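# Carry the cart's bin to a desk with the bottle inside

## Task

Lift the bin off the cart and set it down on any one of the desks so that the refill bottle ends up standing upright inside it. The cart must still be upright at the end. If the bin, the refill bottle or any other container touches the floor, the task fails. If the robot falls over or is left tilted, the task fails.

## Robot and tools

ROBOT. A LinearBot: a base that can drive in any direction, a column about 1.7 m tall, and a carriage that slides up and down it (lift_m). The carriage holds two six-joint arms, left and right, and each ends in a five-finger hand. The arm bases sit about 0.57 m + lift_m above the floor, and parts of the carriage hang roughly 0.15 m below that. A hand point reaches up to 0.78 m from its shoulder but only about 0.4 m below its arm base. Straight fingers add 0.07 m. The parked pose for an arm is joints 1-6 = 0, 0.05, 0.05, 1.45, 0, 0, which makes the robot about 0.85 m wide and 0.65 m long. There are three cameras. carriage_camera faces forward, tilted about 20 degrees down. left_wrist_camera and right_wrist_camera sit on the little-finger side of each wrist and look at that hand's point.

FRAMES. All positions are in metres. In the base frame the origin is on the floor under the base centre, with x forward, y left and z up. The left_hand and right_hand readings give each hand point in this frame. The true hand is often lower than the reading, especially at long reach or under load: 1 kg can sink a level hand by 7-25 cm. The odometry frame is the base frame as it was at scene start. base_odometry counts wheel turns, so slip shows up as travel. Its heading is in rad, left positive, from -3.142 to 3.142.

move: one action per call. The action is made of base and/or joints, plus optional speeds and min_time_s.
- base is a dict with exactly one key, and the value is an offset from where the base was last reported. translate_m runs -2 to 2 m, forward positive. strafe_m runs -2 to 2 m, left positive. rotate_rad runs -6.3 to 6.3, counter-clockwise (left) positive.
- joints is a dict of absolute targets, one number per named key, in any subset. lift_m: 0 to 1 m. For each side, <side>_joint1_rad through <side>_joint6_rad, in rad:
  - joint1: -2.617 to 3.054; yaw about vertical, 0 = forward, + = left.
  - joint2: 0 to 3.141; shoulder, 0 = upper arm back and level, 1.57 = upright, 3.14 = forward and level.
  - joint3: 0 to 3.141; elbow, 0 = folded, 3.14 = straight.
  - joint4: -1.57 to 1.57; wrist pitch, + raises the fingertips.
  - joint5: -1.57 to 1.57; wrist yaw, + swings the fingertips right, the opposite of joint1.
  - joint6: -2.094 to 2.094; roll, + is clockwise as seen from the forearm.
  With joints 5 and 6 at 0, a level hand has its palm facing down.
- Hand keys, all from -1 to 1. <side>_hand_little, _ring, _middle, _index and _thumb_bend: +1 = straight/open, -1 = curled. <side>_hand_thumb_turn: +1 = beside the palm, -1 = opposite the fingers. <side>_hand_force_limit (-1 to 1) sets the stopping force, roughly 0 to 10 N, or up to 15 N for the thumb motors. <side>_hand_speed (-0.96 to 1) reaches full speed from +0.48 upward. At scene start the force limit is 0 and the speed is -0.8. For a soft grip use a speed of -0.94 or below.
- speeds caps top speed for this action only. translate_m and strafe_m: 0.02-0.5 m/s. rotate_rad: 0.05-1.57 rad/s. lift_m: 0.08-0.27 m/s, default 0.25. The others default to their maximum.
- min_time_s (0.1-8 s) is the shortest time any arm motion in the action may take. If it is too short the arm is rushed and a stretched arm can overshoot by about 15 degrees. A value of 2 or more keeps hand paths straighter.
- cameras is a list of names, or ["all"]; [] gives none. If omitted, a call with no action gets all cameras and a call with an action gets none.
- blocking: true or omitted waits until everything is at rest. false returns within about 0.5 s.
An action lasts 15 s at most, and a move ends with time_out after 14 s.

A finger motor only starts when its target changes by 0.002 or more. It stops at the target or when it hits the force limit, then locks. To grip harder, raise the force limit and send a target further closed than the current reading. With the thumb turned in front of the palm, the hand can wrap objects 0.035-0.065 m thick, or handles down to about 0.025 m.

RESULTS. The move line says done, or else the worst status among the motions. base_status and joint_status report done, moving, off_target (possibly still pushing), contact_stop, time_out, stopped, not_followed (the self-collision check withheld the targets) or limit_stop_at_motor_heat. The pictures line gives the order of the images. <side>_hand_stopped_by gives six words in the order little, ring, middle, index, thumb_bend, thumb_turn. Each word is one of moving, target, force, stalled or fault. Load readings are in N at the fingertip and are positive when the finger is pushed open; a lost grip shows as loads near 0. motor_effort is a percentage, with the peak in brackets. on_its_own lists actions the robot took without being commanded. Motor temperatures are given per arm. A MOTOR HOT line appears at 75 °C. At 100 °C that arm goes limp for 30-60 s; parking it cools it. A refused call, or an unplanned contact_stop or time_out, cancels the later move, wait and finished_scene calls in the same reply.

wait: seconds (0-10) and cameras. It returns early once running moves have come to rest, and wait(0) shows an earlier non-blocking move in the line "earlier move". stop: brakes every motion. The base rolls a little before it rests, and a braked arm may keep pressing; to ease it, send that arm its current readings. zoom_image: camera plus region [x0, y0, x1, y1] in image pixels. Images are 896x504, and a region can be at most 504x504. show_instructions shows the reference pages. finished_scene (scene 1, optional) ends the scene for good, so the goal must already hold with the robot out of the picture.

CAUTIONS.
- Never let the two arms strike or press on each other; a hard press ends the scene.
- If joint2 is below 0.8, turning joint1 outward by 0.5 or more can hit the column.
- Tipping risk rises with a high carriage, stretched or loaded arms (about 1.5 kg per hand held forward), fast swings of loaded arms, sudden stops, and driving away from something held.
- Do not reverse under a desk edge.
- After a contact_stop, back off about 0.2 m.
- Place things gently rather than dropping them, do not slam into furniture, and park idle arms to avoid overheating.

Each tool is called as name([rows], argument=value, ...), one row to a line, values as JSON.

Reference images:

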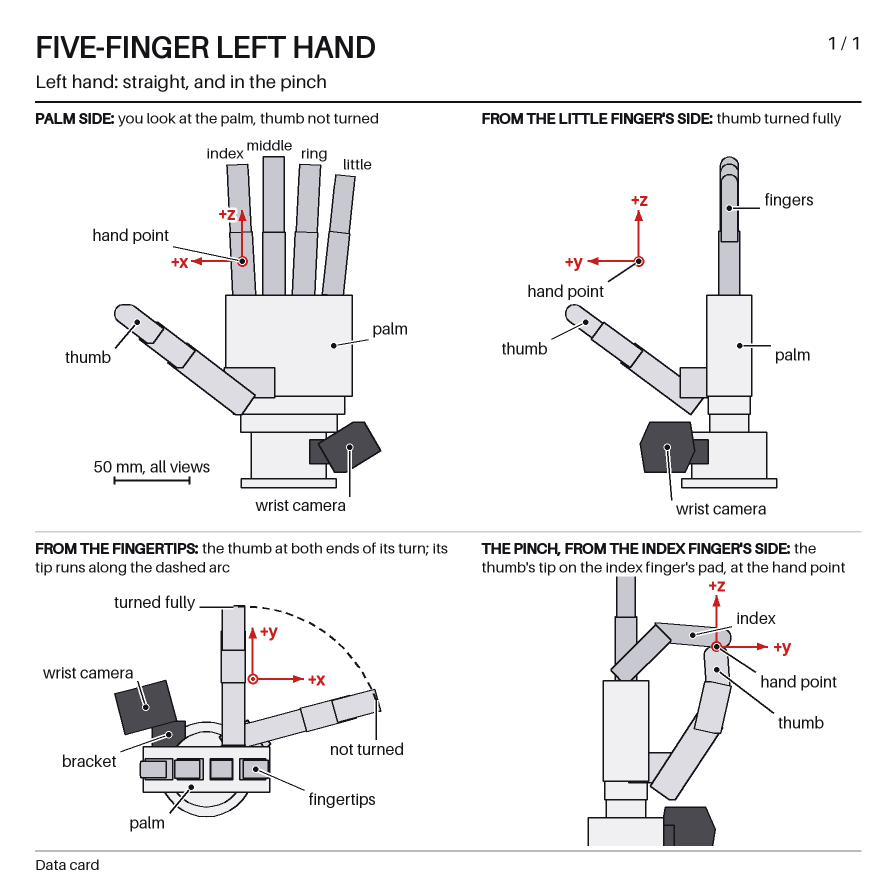

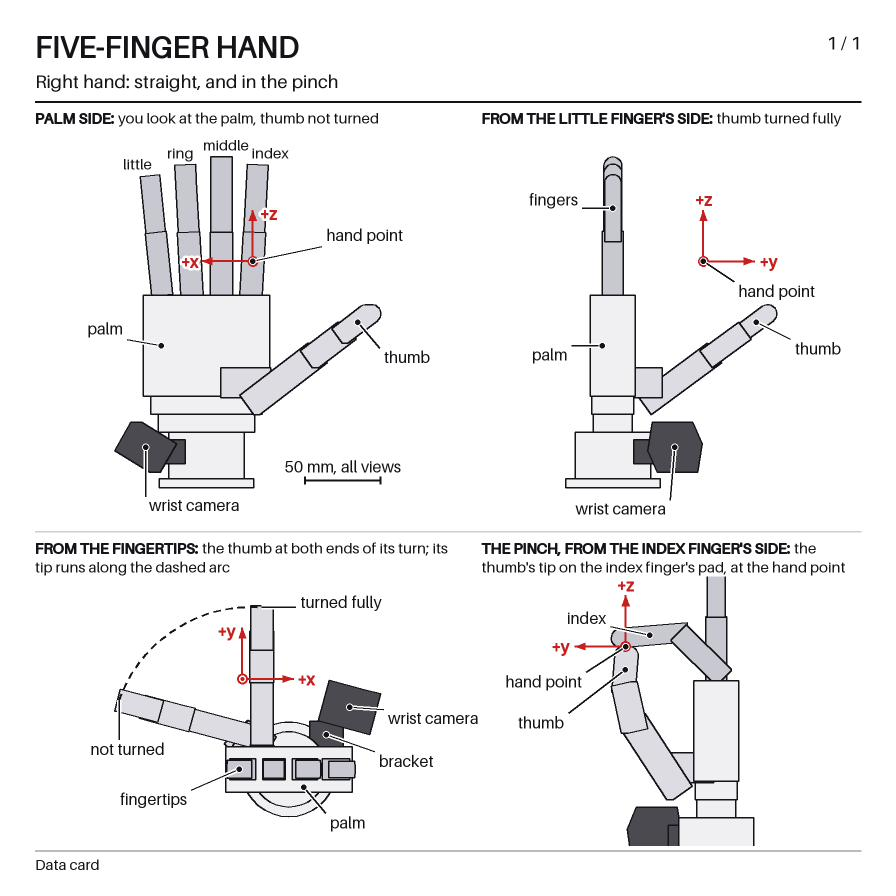

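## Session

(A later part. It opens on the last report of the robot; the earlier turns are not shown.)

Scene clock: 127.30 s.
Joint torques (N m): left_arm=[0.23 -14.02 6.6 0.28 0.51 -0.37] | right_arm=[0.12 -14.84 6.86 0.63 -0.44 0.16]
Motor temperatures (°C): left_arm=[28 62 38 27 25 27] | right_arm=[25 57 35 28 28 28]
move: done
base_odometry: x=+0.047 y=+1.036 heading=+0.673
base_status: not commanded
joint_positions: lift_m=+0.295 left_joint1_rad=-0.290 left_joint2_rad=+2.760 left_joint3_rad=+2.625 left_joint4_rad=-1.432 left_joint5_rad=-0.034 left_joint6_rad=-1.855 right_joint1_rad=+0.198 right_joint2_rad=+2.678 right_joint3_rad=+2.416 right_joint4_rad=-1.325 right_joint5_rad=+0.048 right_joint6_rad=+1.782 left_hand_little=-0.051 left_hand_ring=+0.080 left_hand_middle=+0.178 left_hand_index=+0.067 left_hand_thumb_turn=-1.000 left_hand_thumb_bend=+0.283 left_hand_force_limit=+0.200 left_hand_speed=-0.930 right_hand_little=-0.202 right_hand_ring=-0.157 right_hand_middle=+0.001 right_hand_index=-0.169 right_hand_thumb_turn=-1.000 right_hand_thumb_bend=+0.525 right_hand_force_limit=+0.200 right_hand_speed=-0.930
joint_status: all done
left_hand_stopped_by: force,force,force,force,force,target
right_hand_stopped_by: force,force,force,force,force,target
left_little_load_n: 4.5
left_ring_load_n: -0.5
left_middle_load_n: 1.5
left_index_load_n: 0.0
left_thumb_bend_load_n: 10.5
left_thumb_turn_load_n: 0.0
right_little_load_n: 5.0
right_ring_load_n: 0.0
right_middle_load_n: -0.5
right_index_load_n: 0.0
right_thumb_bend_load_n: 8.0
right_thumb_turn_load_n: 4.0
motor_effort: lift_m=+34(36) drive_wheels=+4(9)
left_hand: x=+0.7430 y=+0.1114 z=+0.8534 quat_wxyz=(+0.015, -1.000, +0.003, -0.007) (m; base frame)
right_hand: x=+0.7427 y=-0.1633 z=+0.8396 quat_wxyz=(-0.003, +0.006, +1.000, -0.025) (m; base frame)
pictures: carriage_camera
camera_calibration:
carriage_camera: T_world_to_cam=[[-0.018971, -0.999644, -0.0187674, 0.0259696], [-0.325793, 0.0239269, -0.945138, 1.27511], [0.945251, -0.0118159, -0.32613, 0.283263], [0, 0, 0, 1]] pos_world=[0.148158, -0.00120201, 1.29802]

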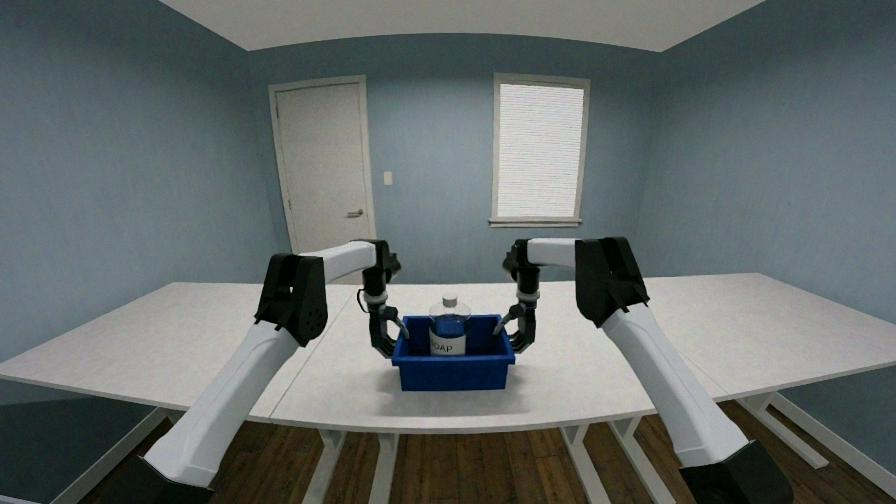

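move(joints={"left_hand_speed": -0.85, "right_hand_speed": -0.85, "left_hand_thumb_bend": 0.7, "right_hand_thumb_bend": 0.7})

move(joints={"left_hand_little": 0.74, "left_hand_ring": 0.74, "left_hand_middle": 0.74, "left_hand_index": 0.74, "right_hand_little": 0.74, "right_hand_ring": 0.74, "right_hand_middle": 0.74, "right_hand_index": 0.74}, cameras=["all"])

zoom_image(camera="carriage_camera", region=[330, 250, 570, 460])

Scene clock: 130.27 s.
Joint torques (N m): left_arm=[-0.24 -14 6.58 0.3 0.38 -0.31] | right_arm=[0.31 -14.91 6.93 0.63 -0.4 0.15]
Motor temperatures (°C): left_arm=[28 61 37 27 25 27] | right_arm=[25 57 34 28 28 28]
move: done
base_odometry: x=+0.047 y=+1.036 heading=+0.673
base_status: not commanded
joint_positions: lift_m=+0.295 left_joint1_rad=-0.284 left_joint2_rad=+2.760 left_joint3_rad=+2.625 left_joint4_rad=-1.433 left_joint5_rad=-0.021 left_joint6_rad=-1.861 right_joint1_rad=+0.196 right_joint2_rad=+2.678 right_joint3_rad=+2.416 right_joint4_rad=-1.325 right_joint5_rad=+0.044 right_joint6_rad=+1.782 left_hand_little=-0.051 left_hand_ring=+0.080 left_hand_middle=+0.178 left_hand_index=+0.067 left_hand_thumb_turn=-1.000 left_hand_thumb_bend=+0.700 left_hand_force_limit=+0.200 left_hand_speed=-0.850 right_hand_little=-0.203 right_hand_ring=-0.157 right_hand_middle=+0.001 right_hand_index=-0.169 right_hand_thumb_turn=-1.000 right_hand_thumb_bend=+0.700 right_hand_force_limit=+0.200 right_hand_speed=-0.850
joint_status: all done
left_hand_stopped_by: force,force,force,force,target,target
right_hand_stopped_by: force,force,force,force,target,target
left_little_load_n: 0.0
left_ring_load_n: 0.5
left_middle_load_n: 0.0
left_index_load_n: 0.0
left_thumb_bend_load_n: 0.0
left_thumb_turn_load_n: 0.0
right_little_load_n: 0.0
right_ring_load_n: 0.0
right_middle_load_n: -1.0
right_index_load_n: 0.0
right_thumb_bend_load_n: 0.0
right_thumb_turn_load_n: 0.0
motor_effort: lift_m=+35(35) drive_wheels=+2(10)
left_hand: x=+0.7436 y=+0.1123 z=+0.8539 quat_wxyz=(+0.010, -1.000, -0.003, -0.005) (m; base frame)
right_hand: x=+0.7429 y=-0.1639 z=+0.8398 quat_wxyz=(-0.003, +0.007, +1.000, -0.023) (m; base frame)
pictures: none

Scene clock: 133.00 s.
Joint torques (N m): left_arm=[-0.23 -14.01 6.6 0.29 0.27 -0.3] | right_arm=[0.28 -14.91 6.98 0.47 -0.03 0.16]
Motor temperatures (°C): left_arm=[28 61 37 27 25 27] | right_arm=[25 57 34 28 28 28]
move: done
base_odometry: x=+0.047 y=+1.036 heading=+0.673
base_status: not commanded
joint_positions: lift_m=+0.295 left_joint1_rad=-0.284 left_joint2_rad=+2.760 left_joint3_rad=+2.625 left_joint4_rad=-1.433 left_joint5_rad=-0.011 left_joint6_rad=-1.863 right_joint1_rad=+0.196 right_joint2_rad=+2.678 right_joint3_rad=+2.416 right_joint4_rad=-1.304 right_joint5_rad=+0.009 right_joint6_rad=+1.782 left_hand_little=+0.740 left_hand_ring=+0.740 left_hand_middle=+0.740 left_hand_index=+0.740 left_hand_thumb_turn=-1.000 left_hand_thumb_bend=+0.700 left_hand_force_limit=+0.200 left_hand_speed=-0.850 right_hand_little=+0.740 right_hand_ring=+0.740 right_hand_middle=+0.740 right_hand_index=+0.740 right_hand_thumb_turn=-1.000 right_hand_thumb_bend=+0.700 right_hand_force_limit=+0.200 right_hand_speed=-0.850
joint_status: all done
left_hand_stopped_by: target,target,target,target,target,target
right_hand_stopped_by: target,target,target,target,target,target
left_little_load_n: 0.0
left_ring_load_n: 0.0
left_middle_load_n: 0.0
left_index_load_n: -0.5
left_thumb_bend_load_n: 0.0
left_thumb_turn_load_n: 0.0
right_little_load_n: 0.0
right_ring_load_n: 0.0
right_middle_load_n: 0.0
right_index_load_n: 0.0
right_thumb_bend_load_n: 0.0
right_thumb_turn_load_n: 0.0
motor_effort: lift_m=+35(35) drive_wheels=+7(9)
left_hand: x=+0.7431 y=+0.1105 z=+0.8543 quat_wxyz=(+0.005, -1.000, -0.004, -0.003) (m; base frame)
right_hand: x=+0.7470 y=-0.1559 z=+0.8423 quat_wxyz=(+0.003, +0.007, +1.000, -0.004) (m; base frame)
pictures: carriage_camera, left_wrist_camera, right_wrist_camera
camera_calibration:
carriage_camera: T_world_to_cam=[[-0.018971, -0.999644, -0.0187674, 0.0259696], [-0.325793, 0.0239269, -0.945138, 1.27511], [0.945251, -0.0118159, -0.32613, 0.283263], [0, 0, 0, 1]] pos_world=[0.148158, -0.00120201, 1.29802]
left_wrist_camera: T_world_to_cam=[[0.258898, 0.965903, 0.00151922, -0.295148], [0.806814, -0.21712, 0.549464, -1.04879], [0.531059, -0.141029, -0.835516, 0.450029], [0, 0, 0, 1]] pos_world=[0.683602, 0.120838, 0.952728]
right_wrist_camera: T_world_to_cam=[[-0.268562, 0.961312, -0.0612628, 0.406527], [0.815536, 0.26076, 0.516628, -1.00685], [0.512616, 0.0887845, -0.854015, 0.468532], [0, 0, 0, 1]] pos_world=[0.690123, -0.169851, 0.945204]

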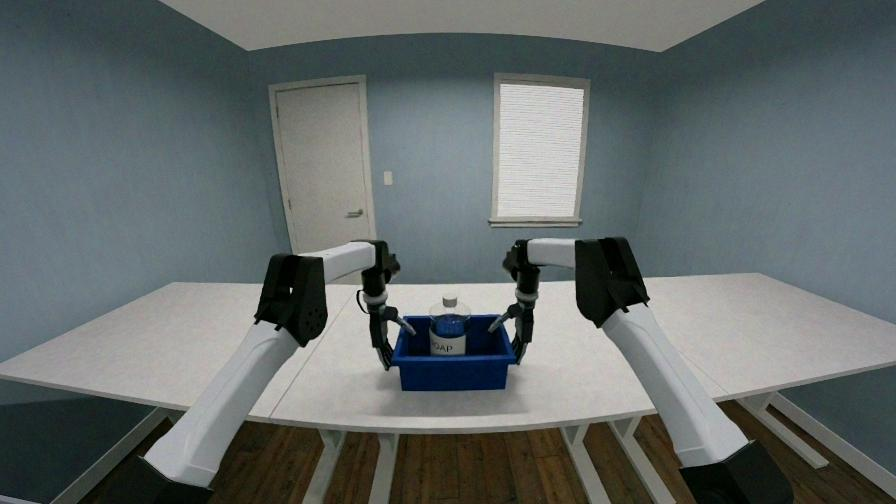

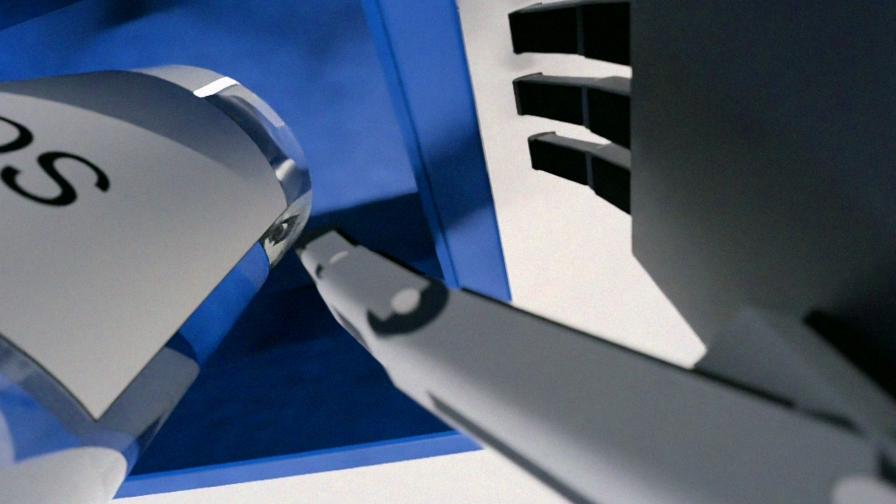

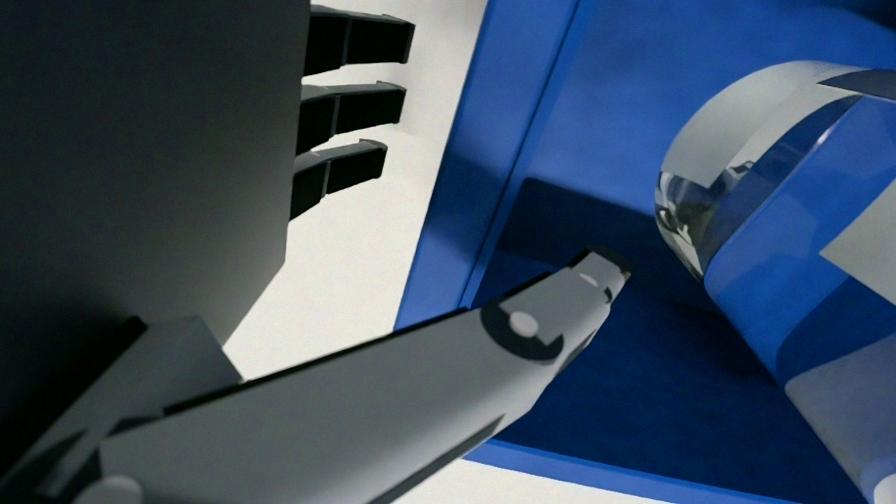

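Scaled by 2.100 from the camera's 896x504 image, which has a finer 1280x720 frame.

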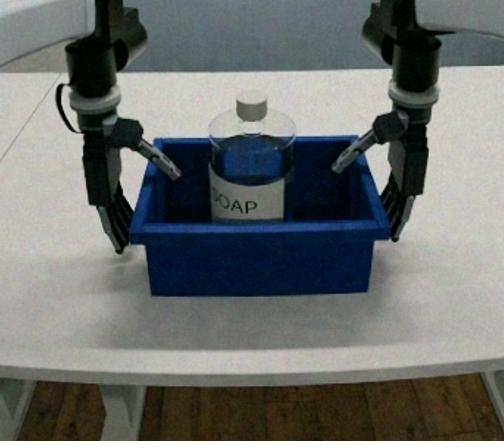

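move(joints={"lift_m": 0.36}, speeds={"lift_m": 0.08}, cameras=["carriage_camera"])

move(joints={"lift_m": 0.55}, speeds={"lift_m": 0.15}, cameras=["carriage_camera"])

move(base={"translate_m": -0.35}, speeds={"translate_m": 0.2}, cameras=["carriage_camera"])

Scene clock: 134.73 s.
Joint torques (N m): left_arm=[-0.21 -14.06 6.6 0.28 0.25 -0.3] | right_arm=[0.32 -15.09 7.04 0.45 -0.02 0.16]
Motor temperatures (°C): left_arm=[28 61 37 27 25 27] | right_arm=[25 56 34 28 28 28]
move: done
base_odometry: x=+0.047 y=+1.036 heading=+0.673
base_status: not commanded
joint_positions: lift_m=+0.360 left_joint1_rad=-0.284 left_joint2_rad=+2.761 left_joint3_rad=+2.625 left_joint4_rad=-1.433 left_joint5_rad=-0.011 left_joint6_rad=-1.863 right_joint1_rad=+0.196 right_joint2_rad=+2.679 right_joint3_rad=+2.416 right_joint4_rad=-1.299 right_joint5_rad=+0.008 right_joint6_rad=+1.782 left_hand_little=+0.740 left_hand_ring=+0.740 left_hand_middle=+0.740 left_hand_index=+0.740 left_hand_thumb_turn=-1.000 left_hand_thumb_bend=+0.700 left_hand_force_limit=+0.200 left_hand_speed=-0.850 right_hand_little=+0.740 right_hand_ring=+0.740 right_hand_middle=+0.740 right_hand_index=+0.740 right_hand_thumb_turn=-1.000 right_hand_thumb_bend=+0.700 right_hand_force_limit=+0.200 right_hand_speed=-0.850
joint_status: all done
left_hand_stopped_by: target,target,target,target,target,target
right_hand_stopped_by: target,target,target,target,target,target
left_little_load_n: 0.0
left_ring_load_n: 0.0
left_middle_load_n: 0.0
left_index_load_n: 0.0
left_thumb_bend_load_n: 0.0
left_thumb_turn_load_n: 0.0
right_little_load_n: 0.0
right_ring_load_n: 0.0
right_middle_load_n: 0.0
right_index_load_n: 0.0
right_thumb_bend_load_n: 0.0
right_thumb_turn_load_n: 0.0
motor_effort: lift_m=+36(41) drive_wheels=+2(9)
left_hand: x=+0.7430 y=+0.1105 z=+0.9187 quat_wxyz=(+0.005, -1.000, -0.004, -0.003) (m; base frame)
right_hand: x=+0.7482 y=-0.1556 z=+0.9069 quat_wxyz=(+0.005, +0.007, +1.000, -0.003) (m; base frame)
pictures: carriage_camera
camera_calibration:
carriage_camera: T_world_to_cam=[[-0.018971, -0.999644, -0.0187674, 0.0271876], [-0.325793, 0.0239269, -0.945138, 1.33645], [0.945251, -0.0118159, -0.32613, 0.304429], [0, 0, 0, 1]] pos_world=[0.148158, -0.00120201, 1.36292]

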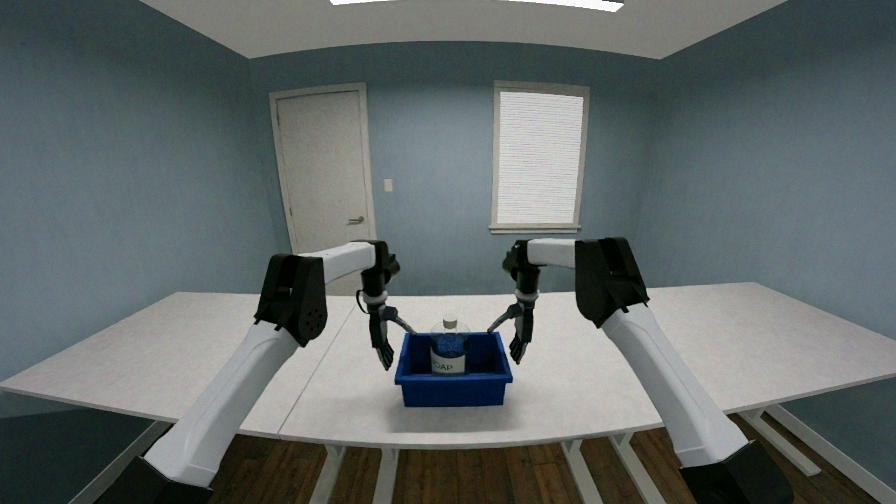

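Scene clock: 136.43 s.
Joint torques (N m): left_arm=[-0.2 -14.16 6.57 0.28 0.25 -0.29] | right_arm=[0.34 -15.28 6.94 0.39 -0.03 0.16]
Motor temperatures (°C): left_arm=[28 61 37 27 25 27] | right_arm=[25 57 34 28 28 28]
move: done
base_odometry: x=+0.047 y=+1.036 heading=+0.673
base_status: not commanded
joint_positions: lift_m=+0.550 left_joint1_rad=-0.284 left_joint2_rad=+2.763 left_joint3_rad=+2.625 left_joint4_rad=-1.432 left_joint5_rad=-0.011 left_joint6_rad=-1.863 right_joint1_rad=+0.196 right_joint2_rad=+2.681 right_joint3_rad=+2.416 right_joint4_rad=-1.297 right_joint5_rad=+0.008 right_joint6_rad=+1.782 left_hand_little=+0.740 left_hand_ring=+0.740 left_hand_middle=+0.740 left_hand_index=+0.740 left_hand_thumb_turn=-1.000 left_hand_thumb_bend=+0.700 left_hand_force_limit=+0.200 left_hand_speed=-0.850 right_hand_little=+0.740 right_hand_ring=+0.740 right_hand_middle=+0.740 right_hand_index=+0.740 right_hand_thumb_turn=-1.000 right_hand_thumb_bend=+0.700 right_hand_force_limit=+0.200 right_hand_speed=-0.850
joint_status: all done
left_hand_stopped_by: target,target,target,target,target,target
right_hand_stopped_by: target,target,target,target,target,target
left_little_load_n: 0.0
left_ring_load_n: 0.0
left_middle_load_n: 0.0
left_index_load_n: 0.0
left_thumb_bend_load_n: 0.0
left_thumb_turn_load_n: 0.0
right_little_load_n: 0.0
right_ring_load_n: 0.0
right_middle_load_n: 0.0
right_index_load_n: 0.0
right_thumb_bend_load_n: 0.0
right_thumb_turn_load_n: 0.0
motor_effort: lift_m=+36(43) drive_wheels=+4(9)
left_hand: x=+0.7428 y=+0.1105 z=+1.1079 quat_wxyz=(+0.005, -1.000, -0.004, -0.002) (m; base frame)
right_hand: x=+0.7484 y=-0.1555 z=+1.0960 quat_wxyz=(+0.005, +0.007, +1.000, -0.003) (m; base frame)
pictures: carriage_camera
camera_calibration:
carriage_camera: T_world_to_cam=[[-0.018971, -0.999644, -0.0187674, 0.0307534], [-0.325793, 0.0239269, -0.945138, 1.51602], [0.945251, -0.0118159, -0.32613, 0.366394], [0, 0, 0, 1]] pos_world=[0.148158, -0.00120201, 1.55292]

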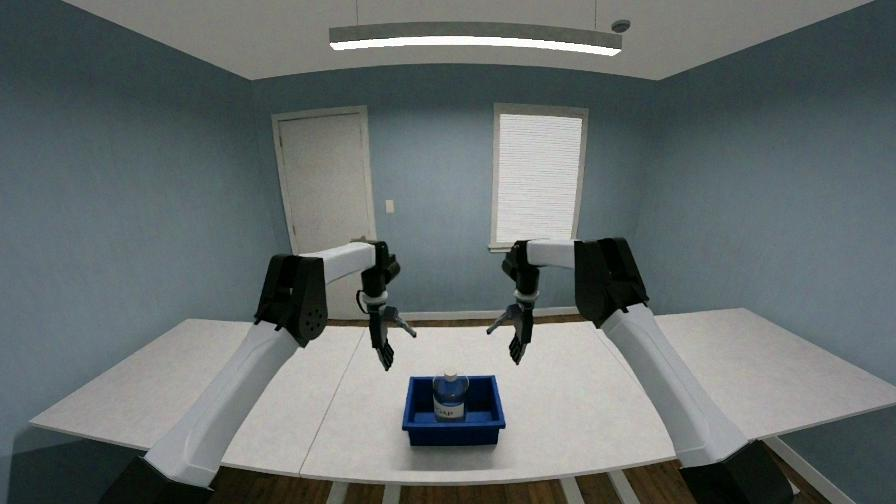

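Scene clock: 139.37 s.
Joint torques (N m): left_arm=[-0.14 -14.22 6.54 0.29 0.23 -0.31] | right_arm=[0.34 -15.3 6.99 0.41 -0.01 0.15]
Motor temperatures (°C): left_arm=[28 62 37 27 25 27] | right_arm=[25 57 34 28 28 28]
move: done
base_odometry: x=-0.227 y=+0.818 heading=+0.673
base_status: done
joint_positions: lift_m=+0.550 left_joint1_rad=-0.284 left_joint2_rad=+2.763 left_joint3_rad=+2.625 left_joint4_rad=-1.432 left_joint5_rad=-0.009 left_joint6_rad=-1.863 right_joint1_rad=+0.196 right_joint2_rad=+2.681 right_joint3_rad=+2.416 right_joint4_rad=-1.296 right_joint5_rad=+0.007 right_joint6_rad=+1.782 left_hand_little=+0.740 left_hand_ring=+0.740 left_hand_middle=+0.740 left_hand_index=+0.740 left_hand_thumb_turn=-1.000 left_hand_thumb_bend=+0.700 left_hand_force_limit=+0.200 left_hand_speed=-0.850 right_hand_little=+0.740 right_hand_ring=+0.740 right_hand_middle=+0.740 right_hand_index=+0.740 right_hand_thumb_turn=-1.000 right_hand_thumb_bend=+0.700 right_hand_force_limit=+0.200 right_hand_speed=-0.850
joint_status: not commanded
left_hand_stopped_by: target,target,target,target,target,target
right_hand_stopped_by: target,target,target,target,target,target
left_little_load_n: 0.0
left_ring_load_n: 0.0
left_middle_load_n: 0.0
left_index_load_n: 0.0
left_thumb_bend_load_n: 0.0
left_thumb_turn_load_n: 0.0
right_little_load_n: 0.0
right_ring_load_n: 0.0
right_middle_load_n: -0.5
right_index_load_n: 0.0
right_thumb_bend_load_n: 0.0
right_thumb_turn_load_n: 0.0
motor_effort: lift_m=+35(36) drive_wheels=+3(13)
left_hand: x=+0.7429 y=+0.1101 z=+1.1080 quat_wxyz=(+0.004, -1.000, -0.004, -0.002) (m; base frame)
right_hand: x=+0.7486 y=-0.1552 z=+1.0961 quat_wxyz=(+0.006, +0.007, +1.000, -0.002) (m; base frame)
pictures: carriage_camera
camera_calibration:
carriage_camera: T_world_to_cam=[[-0.018971, -0.999644, -0.0187674, 0.0307534], [-0.325793, 0.0239269, -0.945138, 1.51602], [0.945251, -0.0118159, -0.32613, 0.366394], [0, 0, 0, 1]] pos_world=[0.148158, -0.00120201, 1.55292]

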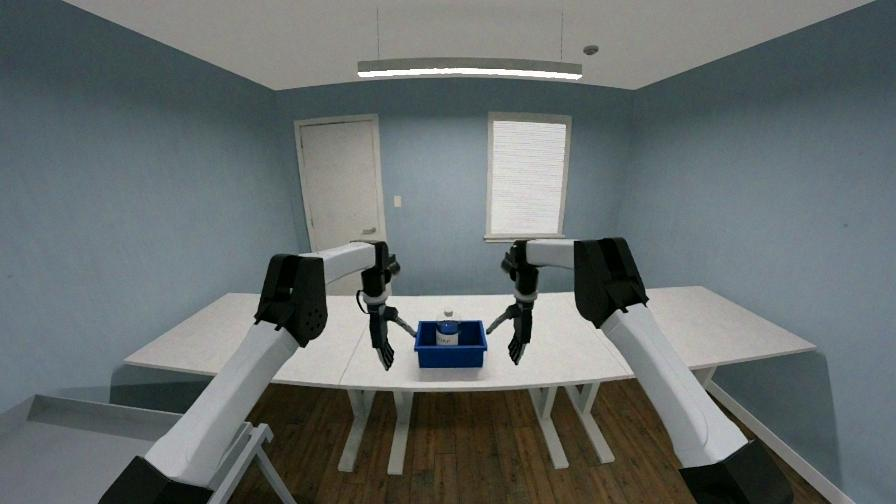

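The bin is on the desk and clear of the robot, with the bottle standing in it. The cart is upright.

finished_scene(scene=1)

The scene is finished: the task was done.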